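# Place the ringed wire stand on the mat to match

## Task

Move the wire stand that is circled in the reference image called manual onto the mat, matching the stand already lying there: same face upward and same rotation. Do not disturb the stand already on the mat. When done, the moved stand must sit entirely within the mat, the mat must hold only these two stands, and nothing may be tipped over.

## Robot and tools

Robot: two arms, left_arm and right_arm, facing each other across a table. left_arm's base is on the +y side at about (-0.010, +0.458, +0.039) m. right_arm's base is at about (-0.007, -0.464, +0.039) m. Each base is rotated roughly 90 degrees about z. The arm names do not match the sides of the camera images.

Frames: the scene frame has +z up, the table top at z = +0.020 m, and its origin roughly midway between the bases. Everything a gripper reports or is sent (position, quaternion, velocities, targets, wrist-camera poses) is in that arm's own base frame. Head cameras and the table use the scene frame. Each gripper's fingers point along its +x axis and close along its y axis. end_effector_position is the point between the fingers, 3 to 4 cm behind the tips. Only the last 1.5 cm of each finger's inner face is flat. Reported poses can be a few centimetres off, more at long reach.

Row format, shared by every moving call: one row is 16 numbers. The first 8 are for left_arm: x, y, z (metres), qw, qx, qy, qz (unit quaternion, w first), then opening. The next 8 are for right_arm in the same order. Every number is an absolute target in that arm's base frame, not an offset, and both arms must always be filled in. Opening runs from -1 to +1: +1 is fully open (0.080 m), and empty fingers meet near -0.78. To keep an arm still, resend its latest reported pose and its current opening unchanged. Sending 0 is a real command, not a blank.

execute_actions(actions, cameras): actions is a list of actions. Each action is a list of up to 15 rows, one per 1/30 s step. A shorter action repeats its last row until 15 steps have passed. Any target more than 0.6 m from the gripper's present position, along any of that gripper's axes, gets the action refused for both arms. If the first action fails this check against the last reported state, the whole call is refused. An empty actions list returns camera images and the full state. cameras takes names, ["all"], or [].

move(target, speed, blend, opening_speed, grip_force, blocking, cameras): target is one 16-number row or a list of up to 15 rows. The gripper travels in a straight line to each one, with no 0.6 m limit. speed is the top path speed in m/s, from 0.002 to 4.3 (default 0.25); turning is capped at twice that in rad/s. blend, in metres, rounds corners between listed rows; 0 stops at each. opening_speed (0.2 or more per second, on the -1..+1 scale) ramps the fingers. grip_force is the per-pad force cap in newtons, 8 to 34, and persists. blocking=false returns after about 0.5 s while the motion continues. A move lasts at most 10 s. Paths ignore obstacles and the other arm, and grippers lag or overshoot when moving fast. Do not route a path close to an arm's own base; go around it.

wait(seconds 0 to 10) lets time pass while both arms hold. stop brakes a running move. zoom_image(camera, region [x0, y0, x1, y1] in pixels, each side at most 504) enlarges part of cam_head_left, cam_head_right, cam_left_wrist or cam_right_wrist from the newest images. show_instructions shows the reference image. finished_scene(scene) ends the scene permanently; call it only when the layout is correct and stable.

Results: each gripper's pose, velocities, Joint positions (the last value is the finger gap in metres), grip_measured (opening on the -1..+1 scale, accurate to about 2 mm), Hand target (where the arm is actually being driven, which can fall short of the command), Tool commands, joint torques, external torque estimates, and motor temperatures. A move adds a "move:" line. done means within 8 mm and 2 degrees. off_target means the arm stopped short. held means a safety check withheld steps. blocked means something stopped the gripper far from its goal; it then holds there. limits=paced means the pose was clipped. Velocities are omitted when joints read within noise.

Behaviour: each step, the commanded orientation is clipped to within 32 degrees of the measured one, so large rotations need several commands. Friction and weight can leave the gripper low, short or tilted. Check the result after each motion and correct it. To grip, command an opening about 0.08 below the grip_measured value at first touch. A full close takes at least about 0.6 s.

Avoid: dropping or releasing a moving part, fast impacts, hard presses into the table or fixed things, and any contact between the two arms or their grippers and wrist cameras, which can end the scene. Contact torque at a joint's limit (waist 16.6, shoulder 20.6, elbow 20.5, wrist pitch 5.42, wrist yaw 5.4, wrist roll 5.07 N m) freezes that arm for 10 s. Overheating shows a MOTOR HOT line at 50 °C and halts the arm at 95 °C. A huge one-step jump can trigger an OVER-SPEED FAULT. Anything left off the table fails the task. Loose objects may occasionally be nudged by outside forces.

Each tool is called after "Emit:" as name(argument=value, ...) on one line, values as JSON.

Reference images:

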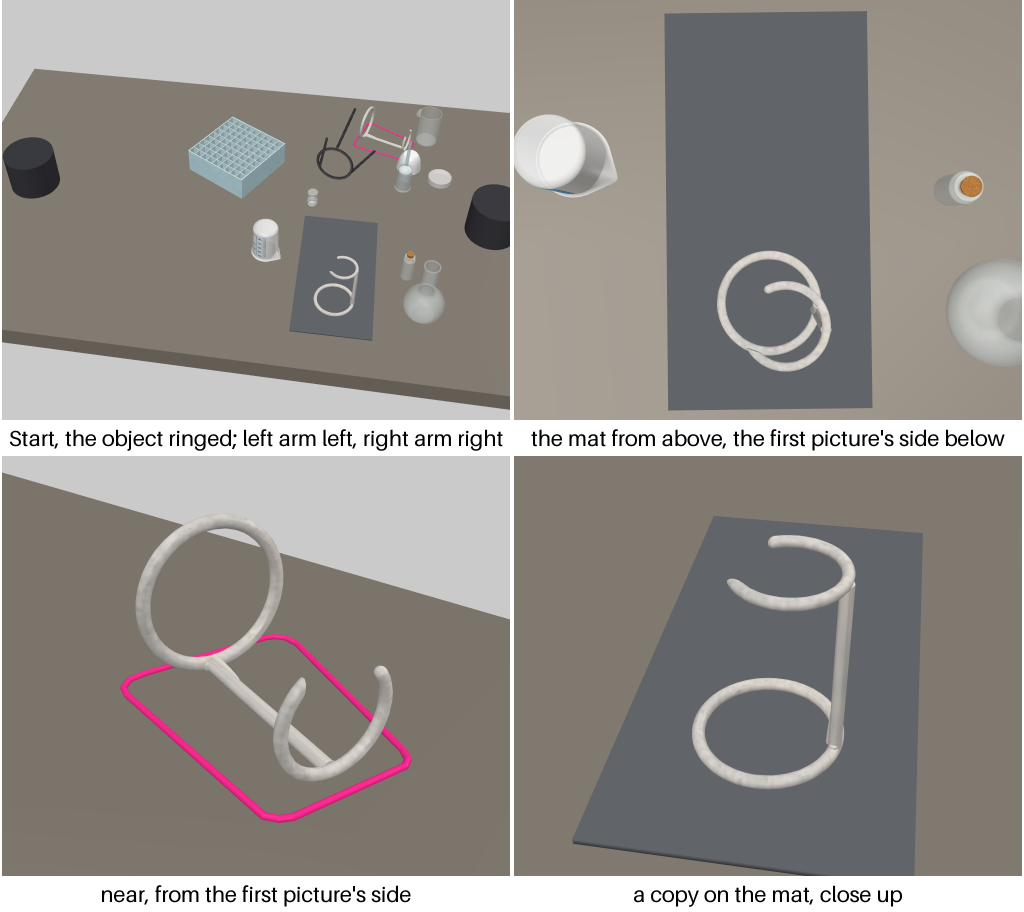

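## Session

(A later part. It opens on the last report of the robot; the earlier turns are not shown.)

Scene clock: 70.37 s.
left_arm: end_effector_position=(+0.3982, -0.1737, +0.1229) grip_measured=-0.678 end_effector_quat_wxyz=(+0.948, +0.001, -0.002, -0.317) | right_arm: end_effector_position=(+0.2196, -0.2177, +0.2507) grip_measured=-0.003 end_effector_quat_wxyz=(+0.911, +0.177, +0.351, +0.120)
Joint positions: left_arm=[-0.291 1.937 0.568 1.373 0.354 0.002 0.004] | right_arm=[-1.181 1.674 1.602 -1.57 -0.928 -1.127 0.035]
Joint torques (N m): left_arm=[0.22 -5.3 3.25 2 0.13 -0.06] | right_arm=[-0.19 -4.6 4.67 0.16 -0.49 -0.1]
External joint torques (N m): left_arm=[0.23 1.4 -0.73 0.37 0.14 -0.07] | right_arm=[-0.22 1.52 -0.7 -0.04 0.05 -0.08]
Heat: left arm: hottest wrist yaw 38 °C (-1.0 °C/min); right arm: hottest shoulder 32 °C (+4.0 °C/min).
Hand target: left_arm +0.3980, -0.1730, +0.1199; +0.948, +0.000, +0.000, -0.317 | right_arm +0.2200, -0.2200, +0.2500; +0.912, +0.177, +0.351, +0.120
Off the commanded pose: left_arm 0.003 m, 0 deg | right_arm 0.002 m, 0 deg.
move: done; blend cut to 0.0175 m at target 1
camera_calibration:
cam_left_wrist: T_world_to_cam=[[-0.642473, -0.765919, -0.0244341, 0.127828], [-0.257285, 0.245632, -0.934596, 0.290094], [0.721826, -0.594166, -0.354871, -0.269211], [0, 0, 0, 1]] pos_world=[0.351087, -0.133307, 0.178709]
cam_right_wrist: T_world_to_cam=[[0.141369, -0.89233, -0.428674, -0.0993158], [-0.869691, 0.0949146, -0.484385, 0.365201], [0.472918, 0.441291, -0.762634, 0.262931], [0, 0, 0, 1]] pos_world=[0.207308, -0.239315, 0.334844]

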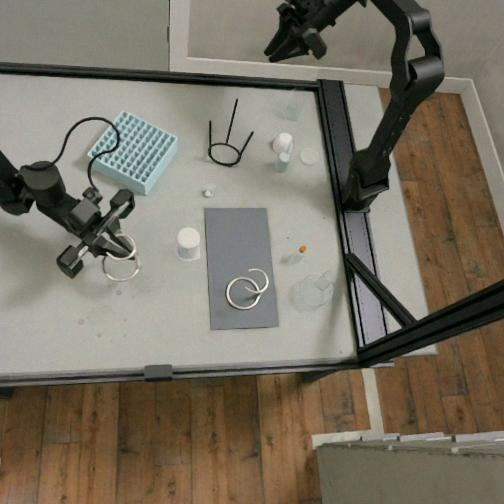

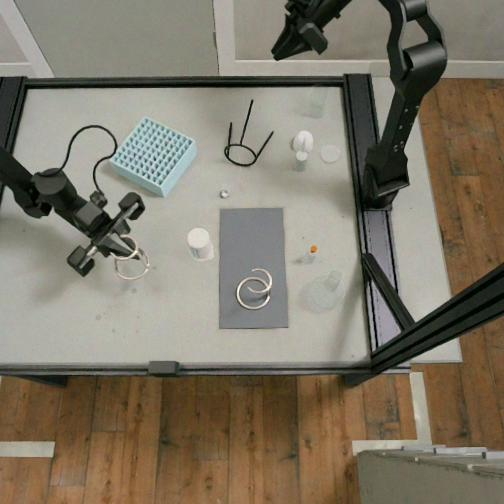

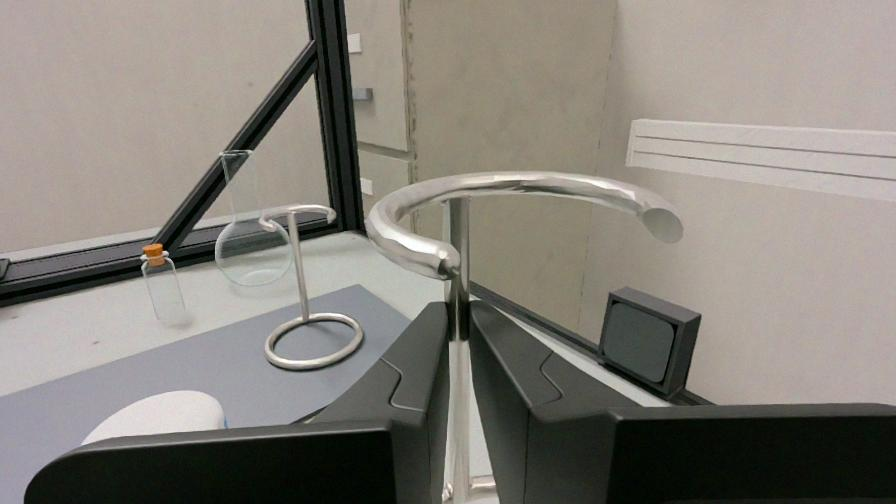

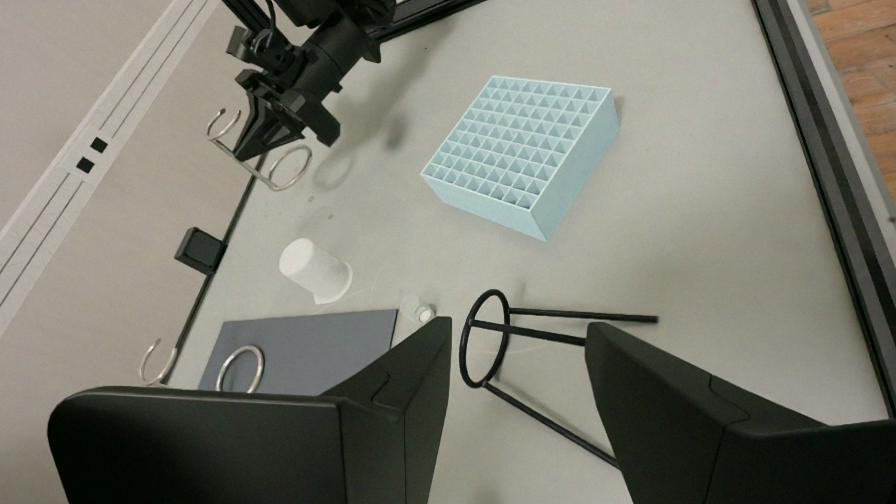

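Emit:
move(target=[0.398, -0.173, 0.052, 0.9483, 0, 0, -0.3173, -0.95, 0.22, -0.22, 0.25, 0.911, 0.177, 0.351, 0.12, 0], speed=0.08, cameras=["all"])

Emit:
zoom_image(camera="cam_head_right", region=[60, 200, 180, 300])

Emit:
zoom_image(camera="cam_right_wrist", region=[180, 60, 400, 260])

Scene clock: 71.90 s.
left_arm: end_effector_position=(+0.3959, -0.1730, +0.0530) grip_measured=-0.678 end_effector_quat_wxyz=(+0.947, +0.009, +0.033, -0.320) | right_arm: end_effector_position=(+0.2196, -0.2177, +0.2507) grip_measured=-0.003 end_effector_quat_wxyz=(+0.911, +0.177, +0.351, +0.120)
Joint positions: left_arm=[-0.288 2.203 0.571 1.558 0.362 0.022 0.004] | right_arm=[-1.181 1.674 1.602 -1.57 -0.928 -1.127 0.035]
Joint torques (N m): left_arm=[0.3 -5.56 3.19 1.85 0.13 0.11] | right_arm=[-0.21 -4.54 4.67 0.18 -0.45 -0.08]
External joint torques (N m): left_arm=[0.33 1.6 0.51 0.2 0.11 0.11] | right_arm=[-0.2 1.59 -0.69 -0.03 0.09 -0.06]
Heat: left arm: hottest wrist yaw 38 °C (-1.0 °C/min); right arm: hottest shoulder 32 °C (+4.0 °C/min).
Hand target: left_arm +0.3981, -0.1731, +0.0523; +0.947, +0.010, +0.031, -0.320 | right_arm +0.2200, -0.2200, +0.2500; +0.912, +0.177, +0.351, +0.120
Off the commanded pose: left_arm 0.002 m, 4 deg | right_arm 0.002 m, 0 deg.
joint sent to its limit (left arm) — joint 4 (wrist pitch), upper limit. The joint targets are off in orientation, not in position.
move: off_target (left_arm)
camera_calibration:
cam_left_wrist: T_world_to_cam=[[-0.648499, -0.761114, -0.0124147, 0.12769], [-0.313576, 0.281969, -0.906732, 0.251074], [0.693628, -0.584122, -0.421524, -0.275492], [0, 0, 0, 1]] pos_world=[0.352627, -0.13453, 0.113116]
cam_right_wrist: T_world_to_cam=[[0.141369, -0.89233, -0.428674, -0.0993158], [-0.869691, 0.0949146, -0.484385, 0.365201], [0.472918, 0.441291, -0.762634, 0.262931], [0, 0, 0, 1]] pos_world=[0.207308, -0.239315, 0.334844]

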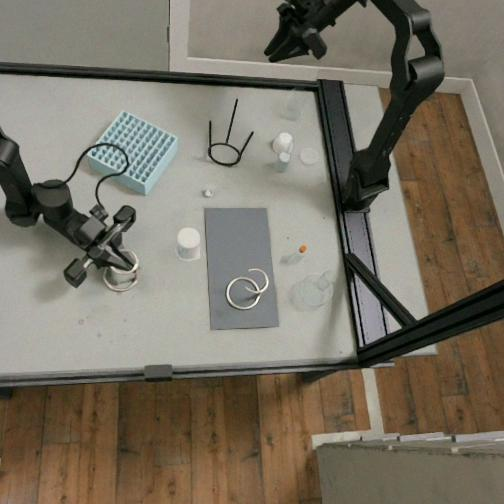

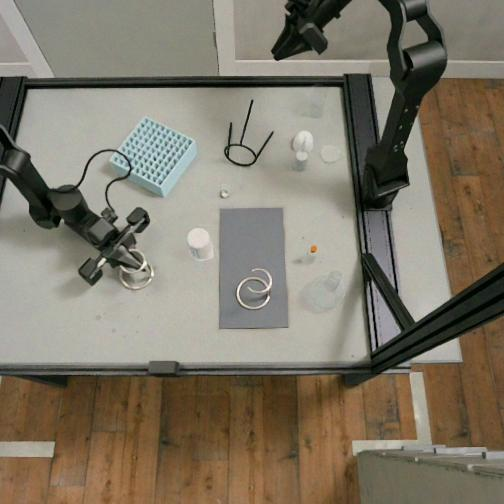

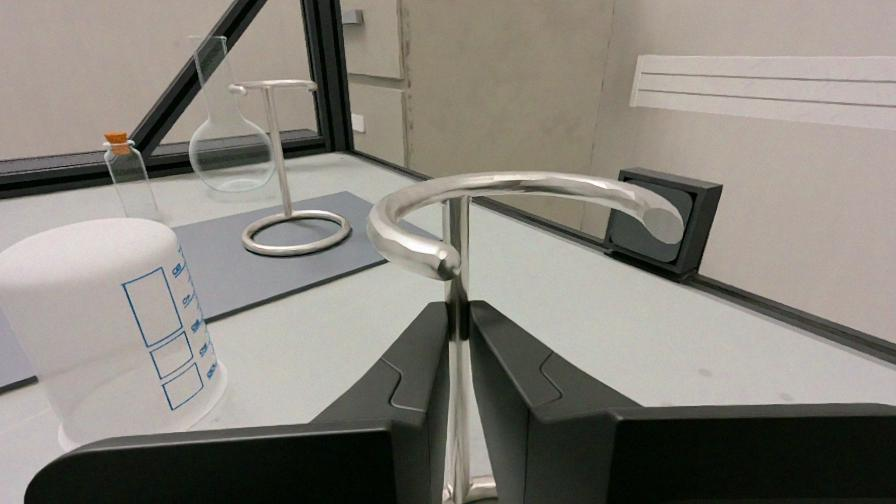

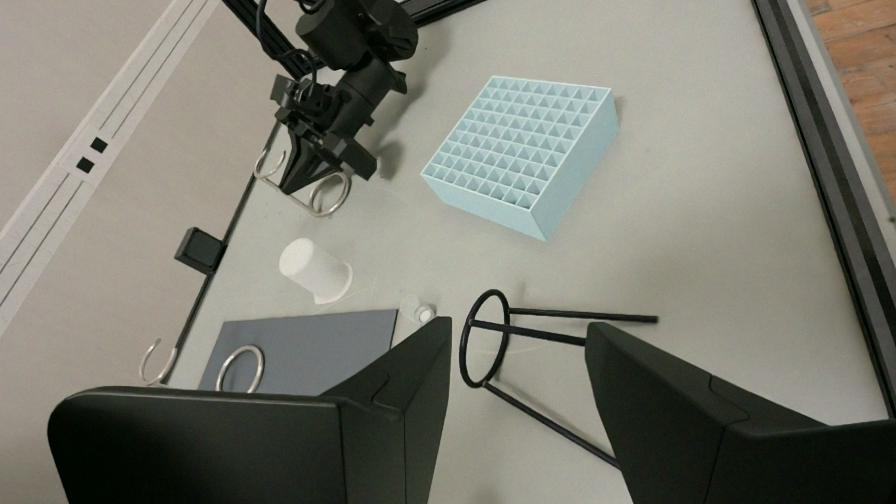

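Scaled by 4.200.

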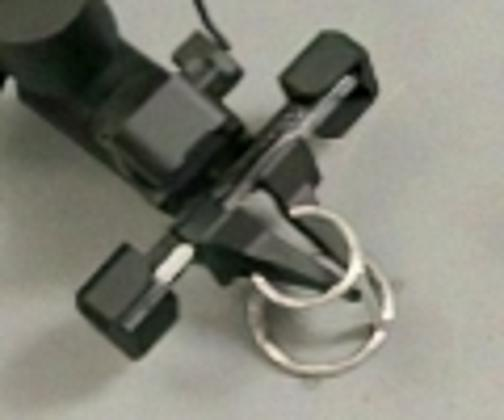

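Scaled by 2.291.

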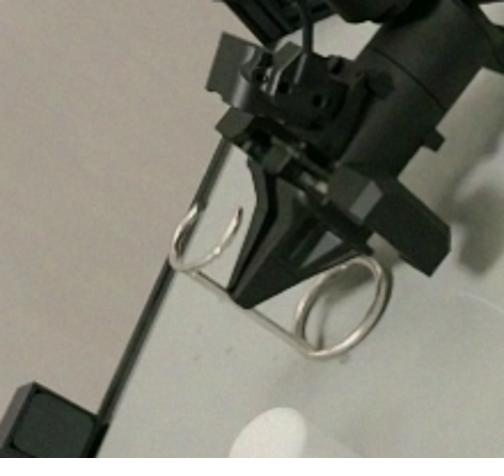

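Emit:
move(target=[[0.420, -0.185, 0.070, 0.9483, 0, 0, -0.3173, -0.95, 0.22, -0.22, 0.25, 0.911, 0.177, 0.351, 0.12, 0],[0.437, -0.195, 0.050, 0.9483, 0, 0, -0.3173, -0.95, 0.22, -0.22, 0.25, 0.911, 0.177, 0.351, 0.12, 0]], speed=0.08, blend=0.01, cameras=["cam_head_right","cam_left_wrist","cam_right_wrist"])

Emit:
zoom_image(camera="cam_right_wrist", region=[180, 60, 400, 260])

Scene clock: 73.33 s.
left_arm: end_effector_position=(+0.4352, -0.1940, +0.0523) grip_measured=-0.678 end_effector_quat_wxyz=(+0.948, +0.001, +0.000, -0.318) | right_arm: end_effector_position=(+0.2196, -0.2177, +0.2507) grip_measured=-0.003 end_effector_quat_wxyz=(+0.911, +0.177, +0.351, +0.120)
Joint positions: left_arm=[-0.317 2.322 0.767 1.554 0.331 0.002 0.004] | right_arm=[-1.181 1.674 1.602 -1.57 -0.928 -1.127 0.035]
Joint torques (N m): left_arm=[-0.14 -6.22 3.52 1.81 -0.15 -0.07] | right_arm=[-0.18 -4.65 4.8 0.12 -0.45 -0.12]
External joint torques (N m): left_arm=[-0.16 2.04 0.47 0.17 -0.14 -0.07] | right_arm=[-0.15 1.48 -0.56 -0.08 0.09 -0.1]
Heat: left arm: hottest wrist yaw 38 °C (-1.0 °C/min); right arm: hottest shoulder 32 °C (+4.0 °C/min).
Hand target: left_arm +0.4369, -0.1951, +0.0500; +0.948, +0.000, +0.000, -0.317 | right_arm +0.2200, -0.2200, +0.2500; +0.912, +0.177, +0.351, +0.120
Off the commanded pose: left_arm 0.003 m, 0 deg | right_arm 0.002 m, 0 deg.
move: done
camera_calibration:
cam_left_wrist: T_world_to_cam=[[-0.644901, -0.763949, -0.0220124, 0.135574], [-0.261495, 0.247626, -0.9329, 0.240668], [0.718139, -0.595872, -0.359463, -0.331584], [0, 0, 0, 1]] pos_world=[0.388488, -0.153606, 0.108311]
cam_right_wrist: T_world_to_cam=[[0.141369, -0.89233, -0.428674, -0.0993158], [-0.869691, 0.0949146, -0.484385, 0.365201], [0.472918, 0.441291, -0.762634, 0.262931], [0, 0, 0, 1]] pos_world=[0.207308, -0.239315, 0.334844]
Images, in order (width x height): cam_head_right 504x504, cam_left_wrist 896x504, cam_right_wrist 896x504.

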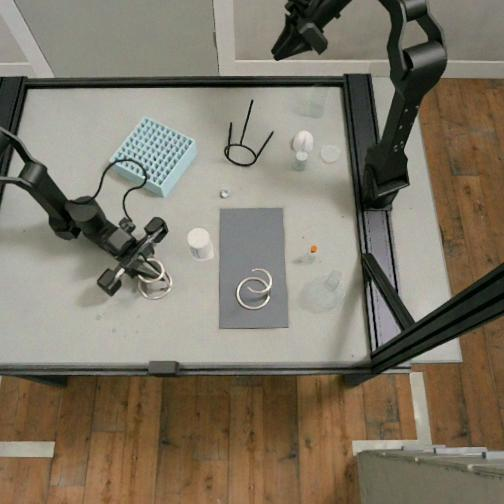

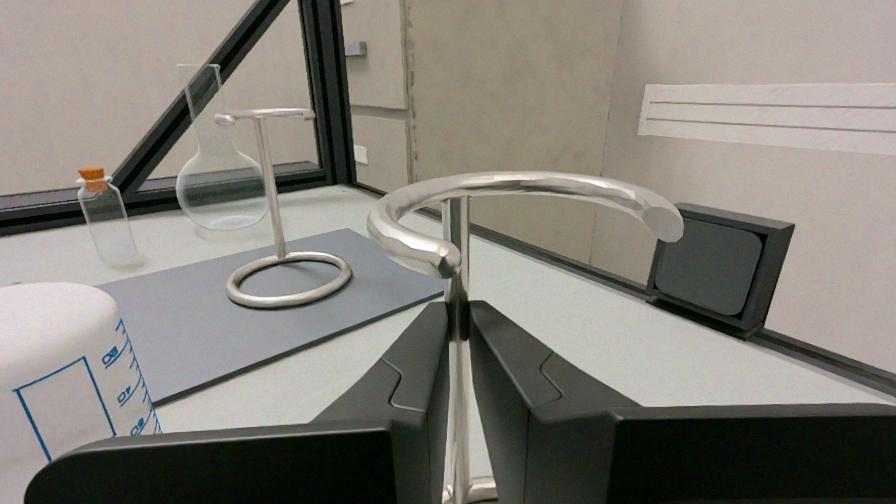

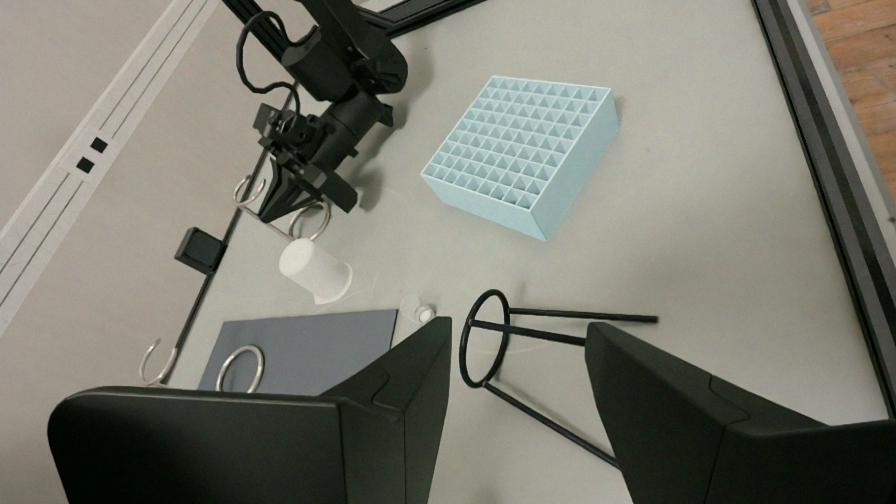

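Scaled by 2.291.

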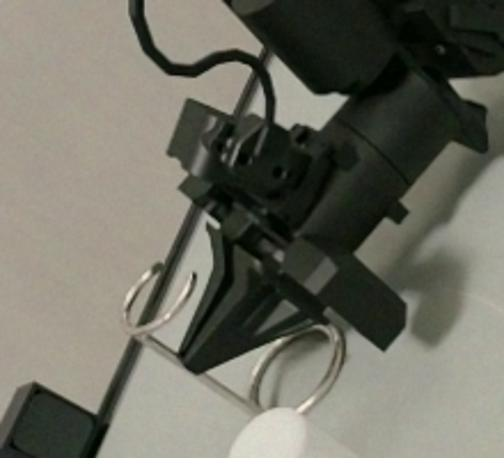

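Emit:
move(target=[0.437, -0.195, 0.043, 0.9483, 0, 0, -0.3173, -0.95, 0.22, -0.22, 0.25, 0.911, 0.177, 0.351, 0.12, 0], speed=0.04, cameras=["cam_head_right","cam_head_left"])

Emit:
zoom_image(camera="cam_head_right", region=[80, 200, 200, 310])

Emit:
zoom_image(camera="cam_head_left", region=[70, 200, 190, 310])

Scene clock: 74.23 s.
left_arm: end_effector_position=(+0.4370, -0.1946, +0.0510) grip_measured=-0.678 end_effector_quat_wxyz=(+0.948, +0.001, -0.003, -0.318) | right_arm: end_effector_position=(+0.2196, -0.2177, +0.2507) grip_measured=-0.003 end_effector_quat_wxyz=(+0.911, +0.177, +0.351, +0.120)
Joint positions: left_arm=[-0.317 2.335 0.777 1.564 0.331 0.002 0.004] | right_arm=[-1.181 1.674 1.602 -1.57 -0.928 -1.127 0.035]
Joint torques (N m): left_arm=[-0.13 -5.66 2.98 1.49 -0.11 0.06] | right_arm=[-0.31 -4.57 4.77 0.16 -0.48 -0.08]
External joint torques (N m): left_arm=[-0.14 2.66 -0.04 -0.15 -0.1 0.06] | right_arm=[-0.3 1.5 -0.56 -0.05 0.06 -0.06]
Heat: left arm: hottest wrist yaw 38 °C (-1.0 °C/min); right arm: hottest shoulder 32 °C (+3.0 °C/min).
Hand target: left_arm +0.4370, -0.1950, +0.0432; +0.948, +0.002, +0.005, -0.318 | right_arm +0.2200, -0.2200, +0.2500; +0.912, +0.177, +0.351, +0.120
Off the commanded pose: left_arm 0.008 m, 0 deg | right_arm 0.002 m, 0 deg.
joint read past its limit (left arm) — joint 4 (wrist pitch), upper limit.
joint sent to its limit (left arm) — joint 4 (wrist pitch), upper limit. The joint targets still meet the commanded pose.
move: done
Images, in order (width x height): cam_head_left 504x504, cam_head_right 504x504.

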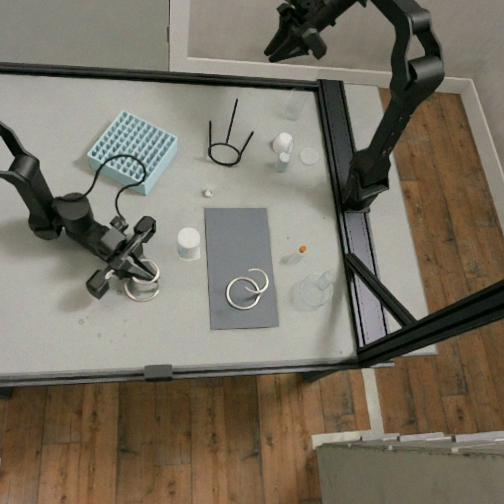

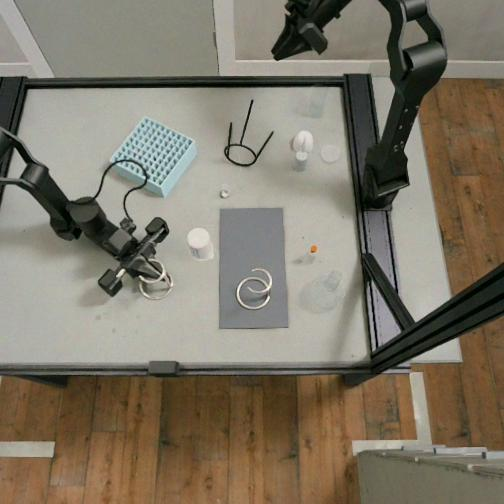

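Scaled by 4.200.

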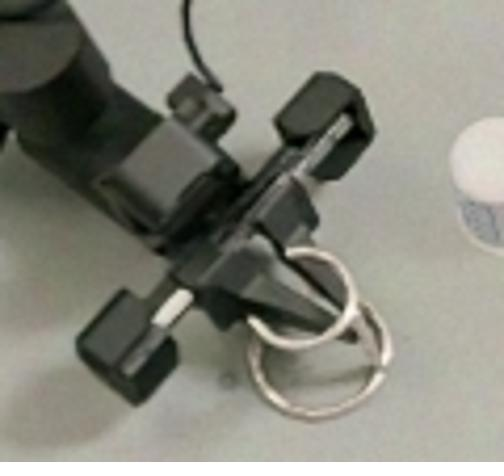

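Scaled by 4.200.

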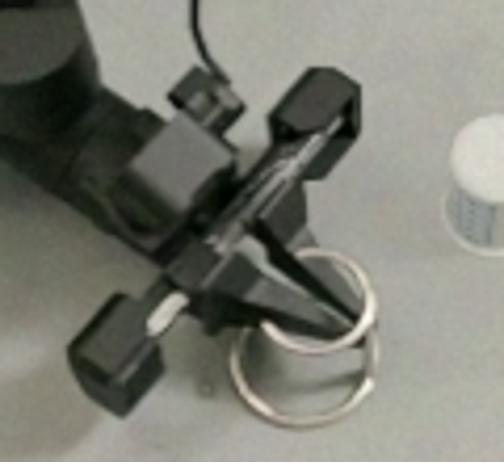

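Emit:
move(target=[[0.437, -0.195, 0.049, 0.9483, 0, 0, -0.3173, -0.95, 0.22, -0.22, 0.25, 0.911, 0.177, 0.351, 0.12, 0],[0.437, -0.195, 0.049, 0.9483, 0, 0, -0.3173, -0.3, 0.22, -0.22, 0.25, 0.911, 0.177, 0.351, 0.12, 0],[0.365, -0.1405, 0.052, 0.9483, 0, 0, -0.3173, -0.3, 0.22, -0.22, 0.25, 0.911, 0.177, 0.351, 0.12, 0]], speed=[0.04,0.04,0.1], opening_speed=0.5, cameras=["all"])

Scene clock: 77.83 s.
left_arm: end_effector_position=(+0.3659, -0.1411, +0.0479) grip_measured=-0.303 end_effector_quat_wxyz=(+0.944, +0.017, +0.062, -0.324) | right_arm: end_effector_position=(+0.2196, -0.2177, +0.2507) grip_measured=-0.003 end_effector_quat_wxyz=(+0.911, +0.177, +0.351, +0.120)
Joint positions: left_arm=[-0.196 2.126 0.422 1.56 0.463 0.056 0.021] | right_arm=[-1.181 1.674 1.602 -1.57 -0.928 -1.127 0.035]
Joint torques (N m): left_arm=[0.27 -7.19 1.39 1.75 0.15 0.12] | right_arm=[-0.34 -4.52 4.62 0.16 -0.46 -0.06]
External joint torques (N m): left_arm=[0.26 -0.85 -0.91 0.1 0.11 0.12] | right_arm=[-0.33 1.62 -0.72 -0.04 0.07 -0.04]
Heat: left arm: hottest wrist yaw 38 °C (-1.0 °C/min); right arm: hottest shoulder 32 °C (+3.0 °C/min).
Hand target: left_arm +0.3653, -0.1406, +0.0523; +0.944, +0.019, +0.056, -0.325 | right_arm +0.2200, -0.2200, +0.2500; +0.912, +0.177, +0.351, +0.120
Off the commanded pose: left_arm 0.004 m, 7 deg | right_arm 0.002 m, 0 deg.
joint sent to its limit (left arm) — joint 4 (wrist pitch), upper limit. The joint targets are off in orientation, not in position.
move: off_target (left_arm)
camera_calibration:
cam_left_wrist: T_world_to_cam=[[-0.657425, -0.753506, -0.0045632, 0.136444], [-0.355216, 0.315251, -0.880022, 0.246715], [0.664541, -0.576927, -0.474911, -0.224086], [0, 0, 0, 1]] pos_world=[0.326253, -0.104247, 0.111316]
cam_right_wrist: T_world_to_cam=[[0.141369, -0.89233, -0.428674, -0.0993158], [-0.869691, 0.0949146, -0.484385, 0.365201], [0.472918, 0.441291, -0.762634, 0.262931], [0, 0, 0, 1]] pos_world=[0.207308, -0.239315, 0.334844]

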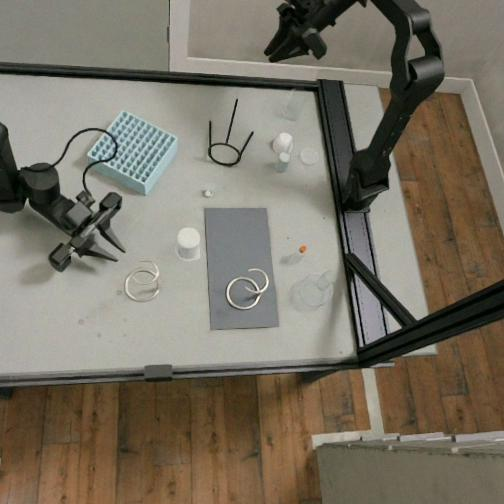

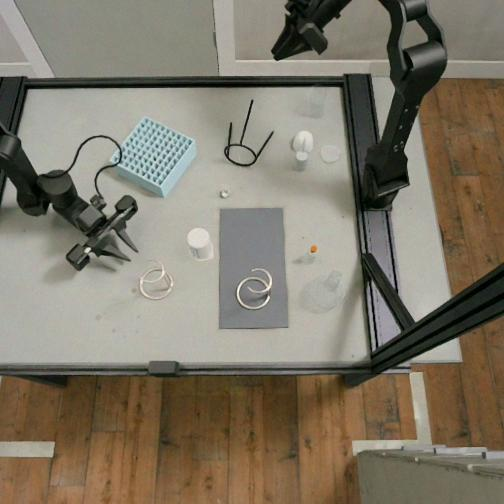

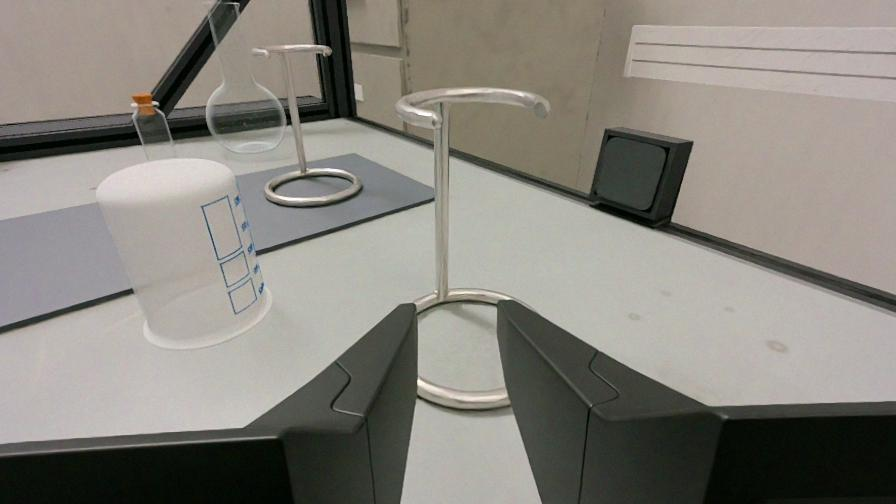

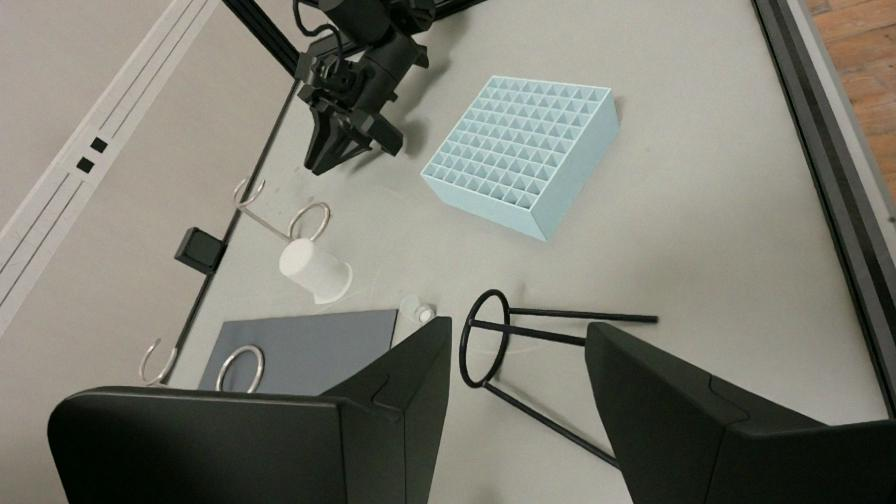

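Emit:
zoom_image(camera="cam_head_right", region=[110, 230, 290, 320])

Emit:
zoom_image(camera="cam_head_left", region=[100, 230, 280, 320])

Emit:
zoom_image(camera="cam_left_wrist", region=[240, 30, 560, 420])

Scaled by 2.800.

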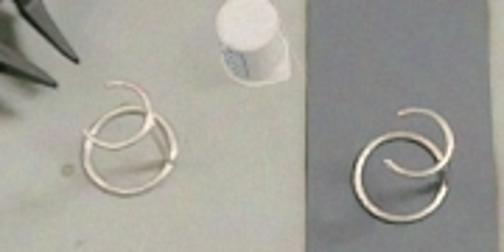

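Scaled by 2.800.

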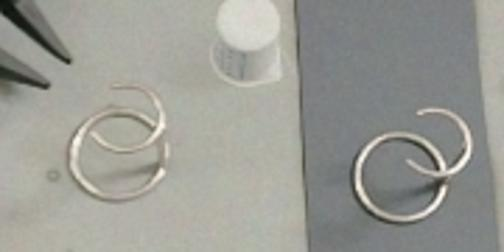

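Scaled by 1.292.

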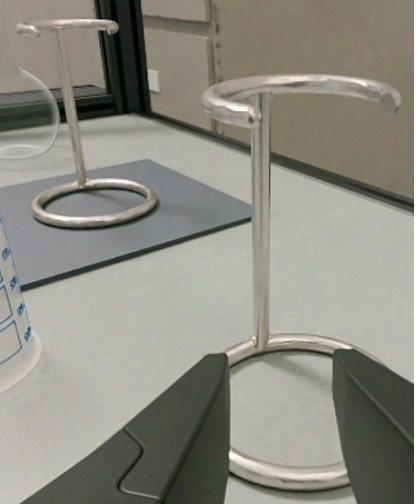

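Emit:
move(target=[[0.33, -0.10, 0.13, 0.926, 0.02, 0.20, -0.32, -0.3, 0.25, -0.1, 0.25, 0.93, 0.05, 0.36, 0.05, 0.0],[0.25, -0.05, 0.25, 0.926, 0.02, 0.20, -0.32, -0.3, 0.35, 0.12, 0.17, 0.916, -0.05, 0.3794, 0.1206, 0.0]], speed=0.3, blend=[0.04,0], cameras=["all"])

Scene clock: 80.93 s.
left_arm: end_effector_position=(+0.2497, -0.0502, +0.2439) grip_measured=-0.303 end_effector_quat_wxyz=(+0.925, +0.015, +0.207, -0.319) | right_arm: end_effector_position=(+0.3472, +0.1187, +0.1683) grip_measured=-0.003 end_effector_quat_wxyz=(+0.915, -0.052, +0.381, +0.122)
Joint positions: left_arm=[0.258 0.843 0.772 -0.56 0.842 0.386 0.021] | right_arm=[0.355 1.359 0.967 -0.401 0.063 0.062 0.035]
Joint torques (N m): left_arm=[0.34 -2.03 7.42 1.24 0.43 0.15] | right_arm=[0.24 -3.52 6.07 1.74 0.23 0.2]
External joint torques (N m): left_arm=[0.34 -0.49 0.8 -0.14 0.15 0.14] | right_arm=[0.23 1.48 -0.49 0.35 0.2 0.2]
Heat: left arm: hottest wrist yaw 38 °C (-1.0 °C/min); right arm: hottest shoulder 32 °C (+3.0 °C/min).
Hand target: left_arm +0.2500, -0.0500, +0.2499; +0.926, +0.020, +0.200, -0.320 | right_arm +0.3500, +0.1200, +0.1700; +0.916, -0.050, +0.379, +0.121
Off the commanded pose: left_arm 0.006 m, 1 deg | right_arm 0.003 m, 0 deg.
move: done
camera_calibration:
cam_left_wrist: T_world_to_cam=[[-0.641398, -0.759821, 0.106212, 0.098112], [-0.579377, 0.388954, -0.716266, 0.36902], [0.502922, -0.520948, -0.689697, 0.0941881], [0, 0, 0, 1]] pos_world=[0.229362, -0.0199172, 0.318857]
cam_right_wrist: T_world_to_cam=[[0.307692, -0.951118, -0.0264527, 0.0289338], [-0.853004, -0.263421, -0.450548, 0.43544], [0.421556, 0.161194, -0.89236, 0.0642662], [0, 0, 0, 1]] pos_world=[0.335438, 0.131864, 0.254301]

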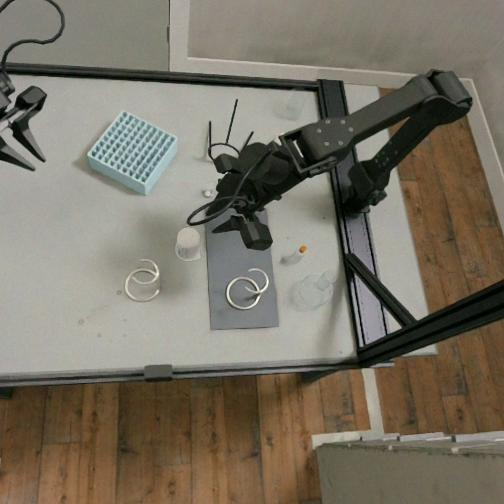

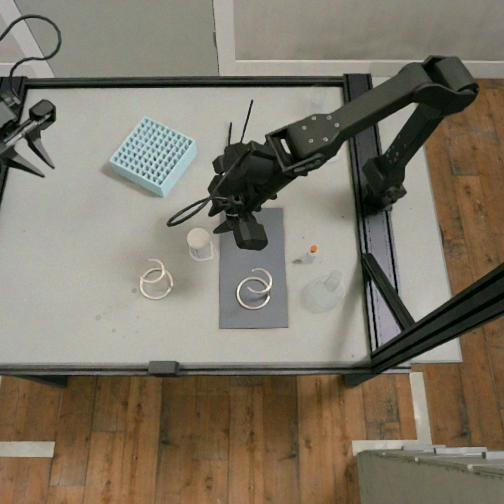

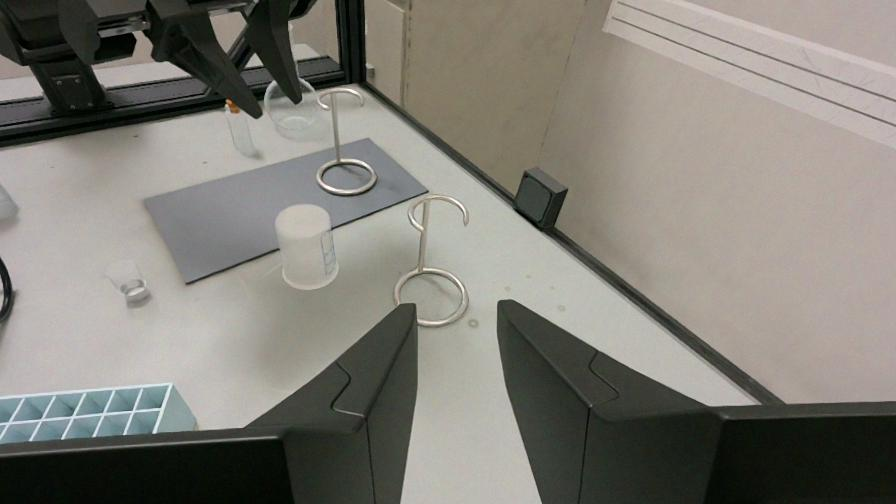

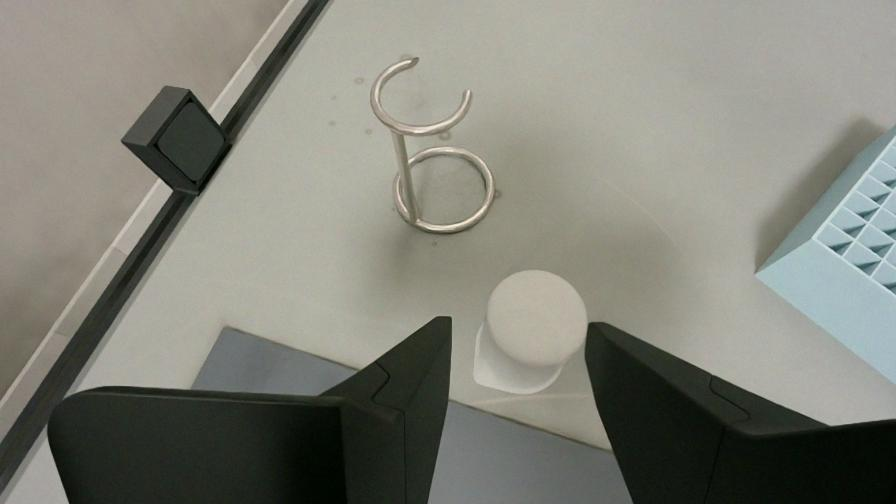

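Emit:
move(target=[0.25, -0.05, 0.25, 0.926, 0.02, 0.20, -0.32, -0.3, 0.421, 0.196, 0.104, 0.916, -0.05, 0.3794, 0.1206, 0.0], speed=0.2, cameras=["cam_right_wrist","cam_left_wrist"])

Scene clock: 82.43 s.
left_arm: end_effector_position=(+0.2497, -0.0502, +0.2439) grip_measured=-0.303 end_effector_quat_wxyz=(+0.925, +0.015, +0.207, -0.319) | right_arm: end_effector_position=(+0.4184, +0.1948, +0.1052) grip_measured=-0.003 end_effector_quat_wxyz=(+0.915, -0.052, +0.380, +0.123)
Joint positions: left_arm=[0.258 0.843 0.772 -0.56 0.842 0.386 0.021] | right_arm=[0.486 1.795 1.144 -0.147 0.154 0.154 0.035]
Joint torques (N m): left_arm=[0.26 -2 7.52 1.25 0.41 0.14] | right_arm=[0.22 -5.78 5.63 1.68 0.23 0.2]
External joint torques (N m): left_arm=[0.26 -0.47 0.92 -0.12 0.13 0.13] | right_arm=[0.26 2.08 -0.56 0.3 0.16 0.2]
Heat: left arm: hottest wrist yaw 38 °C (-1.0 °C/min); right arm: hottest shoulder 32 °C (+3.0 °C/min).
Hand target: left_arm +0.2500, -0.0500, +0.2500; +0.926, +0.020, +0.200, -0.320 | right_arm +0.4210, +0.1960, +0.1040; +0.916, -0.050, +0.379, +0.121
Off the commanded pose: left_arm 0.006 m, 1 deg | right_arm 0.003 m, 0 deg.
move: done
camera_calibration:
cam_left_wrist: T_world_to_cam=[[-0.641398, -0.759821, 0.106212, 0.098112], [-0.579377, 0.388954, -0.716266, 0.36902], [0.502922, -0.520948, -0.689697, 0.0941881], [0, 0, 0, 1]] pos_world=[0.229362, -0.0199172, 0.318857]
cam_right_wrist: T_world_to_cam=[[0.309358, -0.950573, -0.0266386, 0.0770106], [-0.850789, -0.264153, -0.454292, 0.487386], [0.424801, 0.163202, -0.890454, -0.0362341], [0, 0, 0, 1]] pos_world=[0.406231, 0.207862, 0.191202]
Images, in order (width x height): cam_left_wrist 896x504, cam_right_wrist 896x504.

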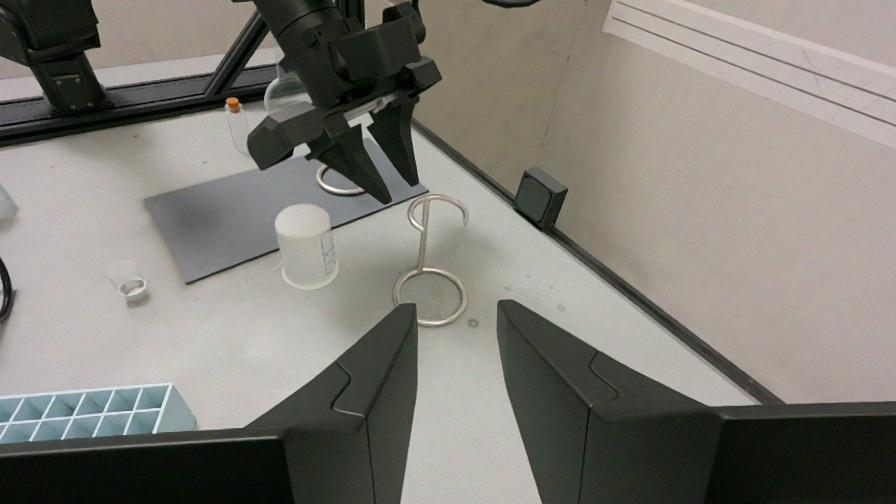

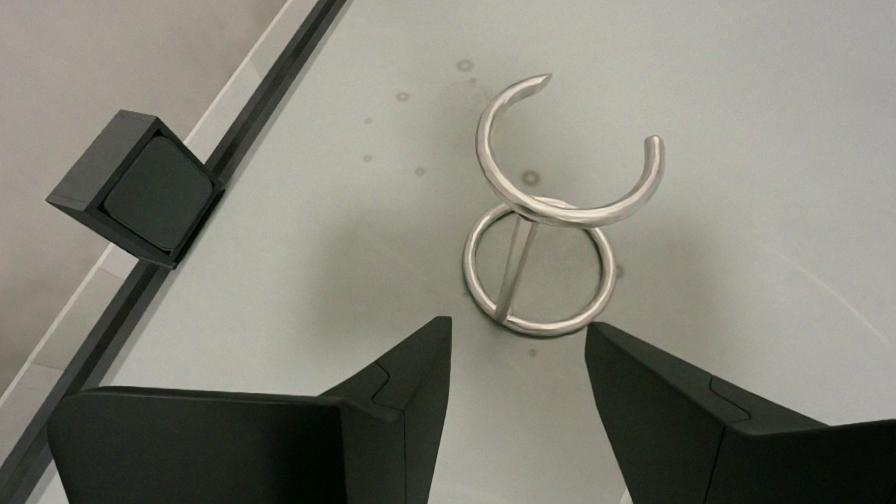

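Emit:
move(target=[[0.25, -0.05, 0.25, 0.926, 0.02, 0.20, -0.32, -0.3, 0.462, 0.2045, 0.058, 0.916, -0.05, 0.3794, 0.1206, 0.0],[0.25, -0.05, 0.25, 0.926, 0.02, 0.20, -0.32, -0.3, 0.462, 0.2045, 0.058, 0.916, -0.05, 0.3794, 0.1206, 0.0]], speed=0.1, cameras=["cam_right_wrist","cam_left_wrist"])

Scene clock: 84.13 s.
left_arm: end_effector_position=(+0.2497, -0.0502, +0.2439) grip_measured=-0.303 end_effector_quat_wxyz=(+0.925, +0.015, +0.207, -0.319) | right_arm: end_effector_position=(+0.4594, +0.2037, +0.0605) grip_measured=-0.003 end_effector_quat_wxyz=(+0.917, -0.049, +0.379, +0.118)
Joint positions: left_arm=[0.258 0.843 0.772 -0.56 0.842 0.386 0.021] | right_arm=[0.46 2.011 1.242 -0.025 0.143 0.145 0.035]
Joint torques (N m): left_arm=[0.35 -2.07 7.47 1.25 0.42 0.13] | right_arm=[-0.3 -6.64 5.29 1.71 -0.1 -0.16]
External joint torques (N m): left_arm=[0.36 -0.51 0.81 -0.14 0.13 0.12] | right_arm=[-0.37 2.38 -0.56 0.34 -0.16 -0.16]
Heat: left arm: hottest wrist yaw 38 °C (-1.0 °C/min); right arm: hottest shoulder 32 °C (+1.0 °C/min).
Hand target: left_arm +0.2500, -0.0500, +0.2500; +0.926, +0.020, +0.200, -0.320 | right_arm +0.4619, +0.2044, +0.0580; +0.916, -0.050, +0.379, +0.120
Off the commanded pose: left_arm 0.006 m, 1 deg | right_arm 0.004 m, 0 deg.
move: done
camera_calibration:
cam_left_wrist: T_world_to_cam=[[-0.641398, -0.759821, 0.106212, 0.098112], [-0.579377, 0.388954, -0.716266, 0.36902], [0.502922, -0.520948, -0.689697, 0.0941881], [0, 0, 0, 1]] pos_world=[0.229362, -0.0199172, 0.318857]
cam_right_wrist: T_world_to_cam=[[0.298028, -0.954144, -0.0280934, 0.0775487], [-0.85309, -0.253028, -0.456304, 0.503172], [0.428271, 0.159957, -0.88938, -0.0959916], [0, 0, 0, 1]] pos_world=[0.44725, 0.216664, 0.146405]
Images, in order (width x height): cam_left_wrist 896x504, cam_right_wrist 896x504.

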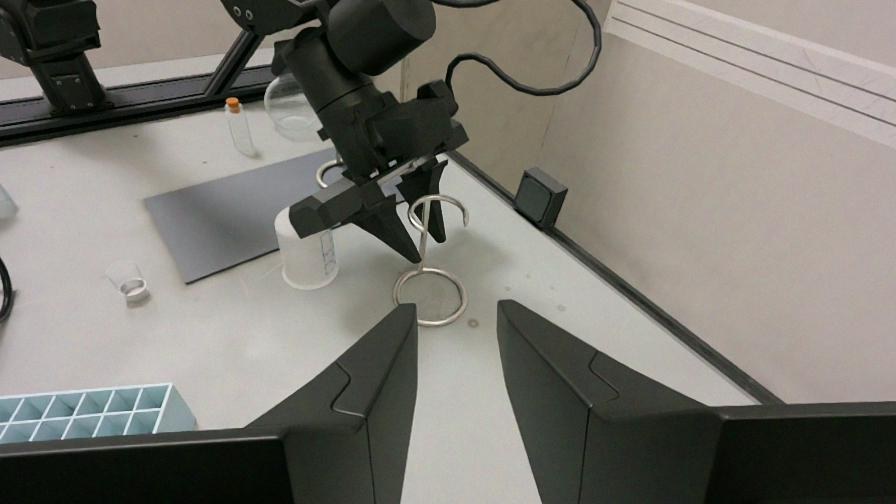

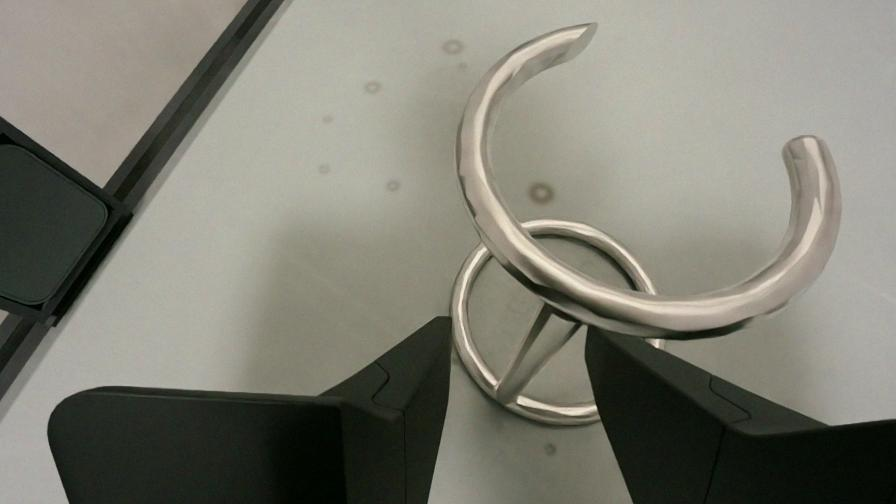

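Emit:
move(target=[0.25, -0.05, 0.25, 0.926, 0.02, 0.20, -0.32, -0.3, 0.462, 0.2045, 0.058, 0.916, -0.05, 0.3794, 0.1206, -0.95], opening_speed=0.6, cameras=["cam_right_wrist","cam_left_wrist"])

Scene clock: 86.13 s.
left_arm: end_effector_position=(+0.2497, -0.0502, +0.2439) grip_measured=-0.303 end_effector_quat_wxyz=(+0.925, +0.015, +0.207, -0.319) | right_arm: end_effector_position=(+0.4595, +0.2038, +0.0606) grip_measured=-0.672 end_effector_quat_wxyz=(+0.917, -0.049, +0.379, +0.119)
Joint positions: left_arm=[0.258 0.843 0.772 -0.56 0.842 0.386 0.021] | right_arm=[0.46 2.011 1.242 -0.025 0.143 0.145 0.005]
Joint torques (N m): left_arm=[0.31 -2.04 7.48 1.25 0.42 0.14] | right_arm=[-0.25 -6.83 5.49 1.68 -0.05 -0.16]
External joint torques (N m): left_arm=[0.32 -0.52 0.9 -0.12 0.13 0.13] | right_arm=[-0.22 2.33 -0.47 0.29 -0.13 -0.16]
Heat: left arm: hottest wrist yaw 38 °C (-1.0 °C/min); right arm: hottest shoulder 32 °C (+1.0 °C/min).
Hand target: left_arm +0.2500, -0.0500, +0.2500; +0.926, +0.020, +0.200, -0.320 | right_arm +0.4620, +0.2044, +0.0581; +0.916, -0.050, +0.379, +0.121
Off the commanded pose: left_arm 0.006 m, 1 deg | right_arm 0.004 m, 0 deg.
move: done
camera_calibration:
cam_left_wrist: T_world_to_cam=[[-0.641398, -0.759821, 0.106212, 0.098112], [-0.579377, 0.388954, -0.716266, 0.36902], [0.502922, -0.520948, -0.689697, 0.0941881], [0, 0, 0, 1]] pos_world=[0.229362, -0.0199172, 0.318857]
cam_right_wrist: T_world_to_cam=[[0.298577, -0.95397, -0.0281625, 0.0773735], [-0.852792, -0.25343, -0.45664, 0.503244], [0.428484, 0.160359, -0.889206, -0.0961254], [0, 0, 0, 1]] pos_world=[0.447249, 0.216763, 0.146505]
Images, in order (width x height): cam_left_wrist 896x504, cam_right_wrist 896x504.

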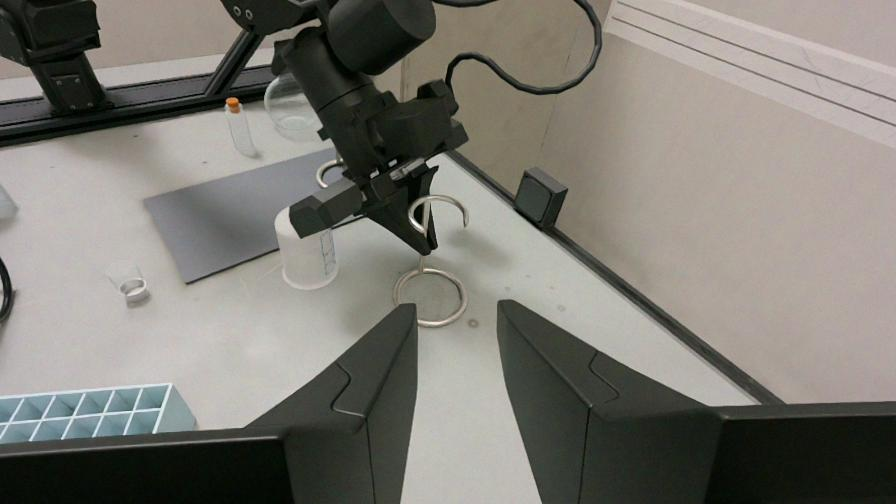

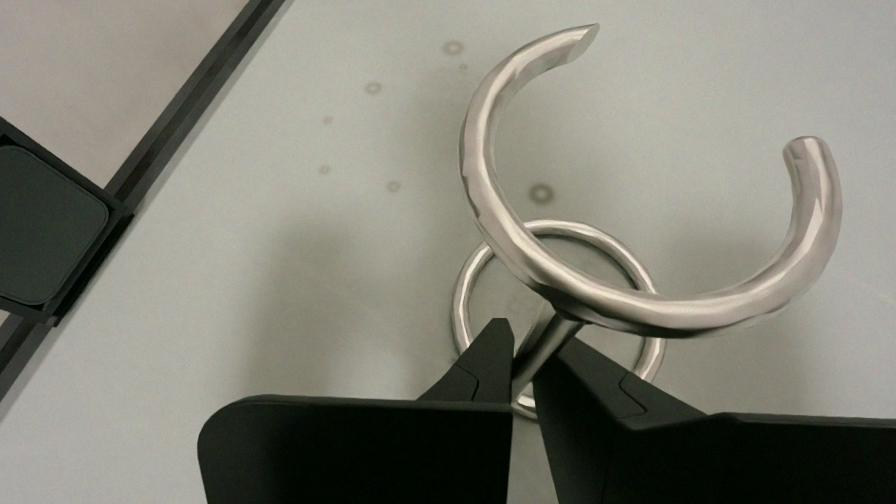

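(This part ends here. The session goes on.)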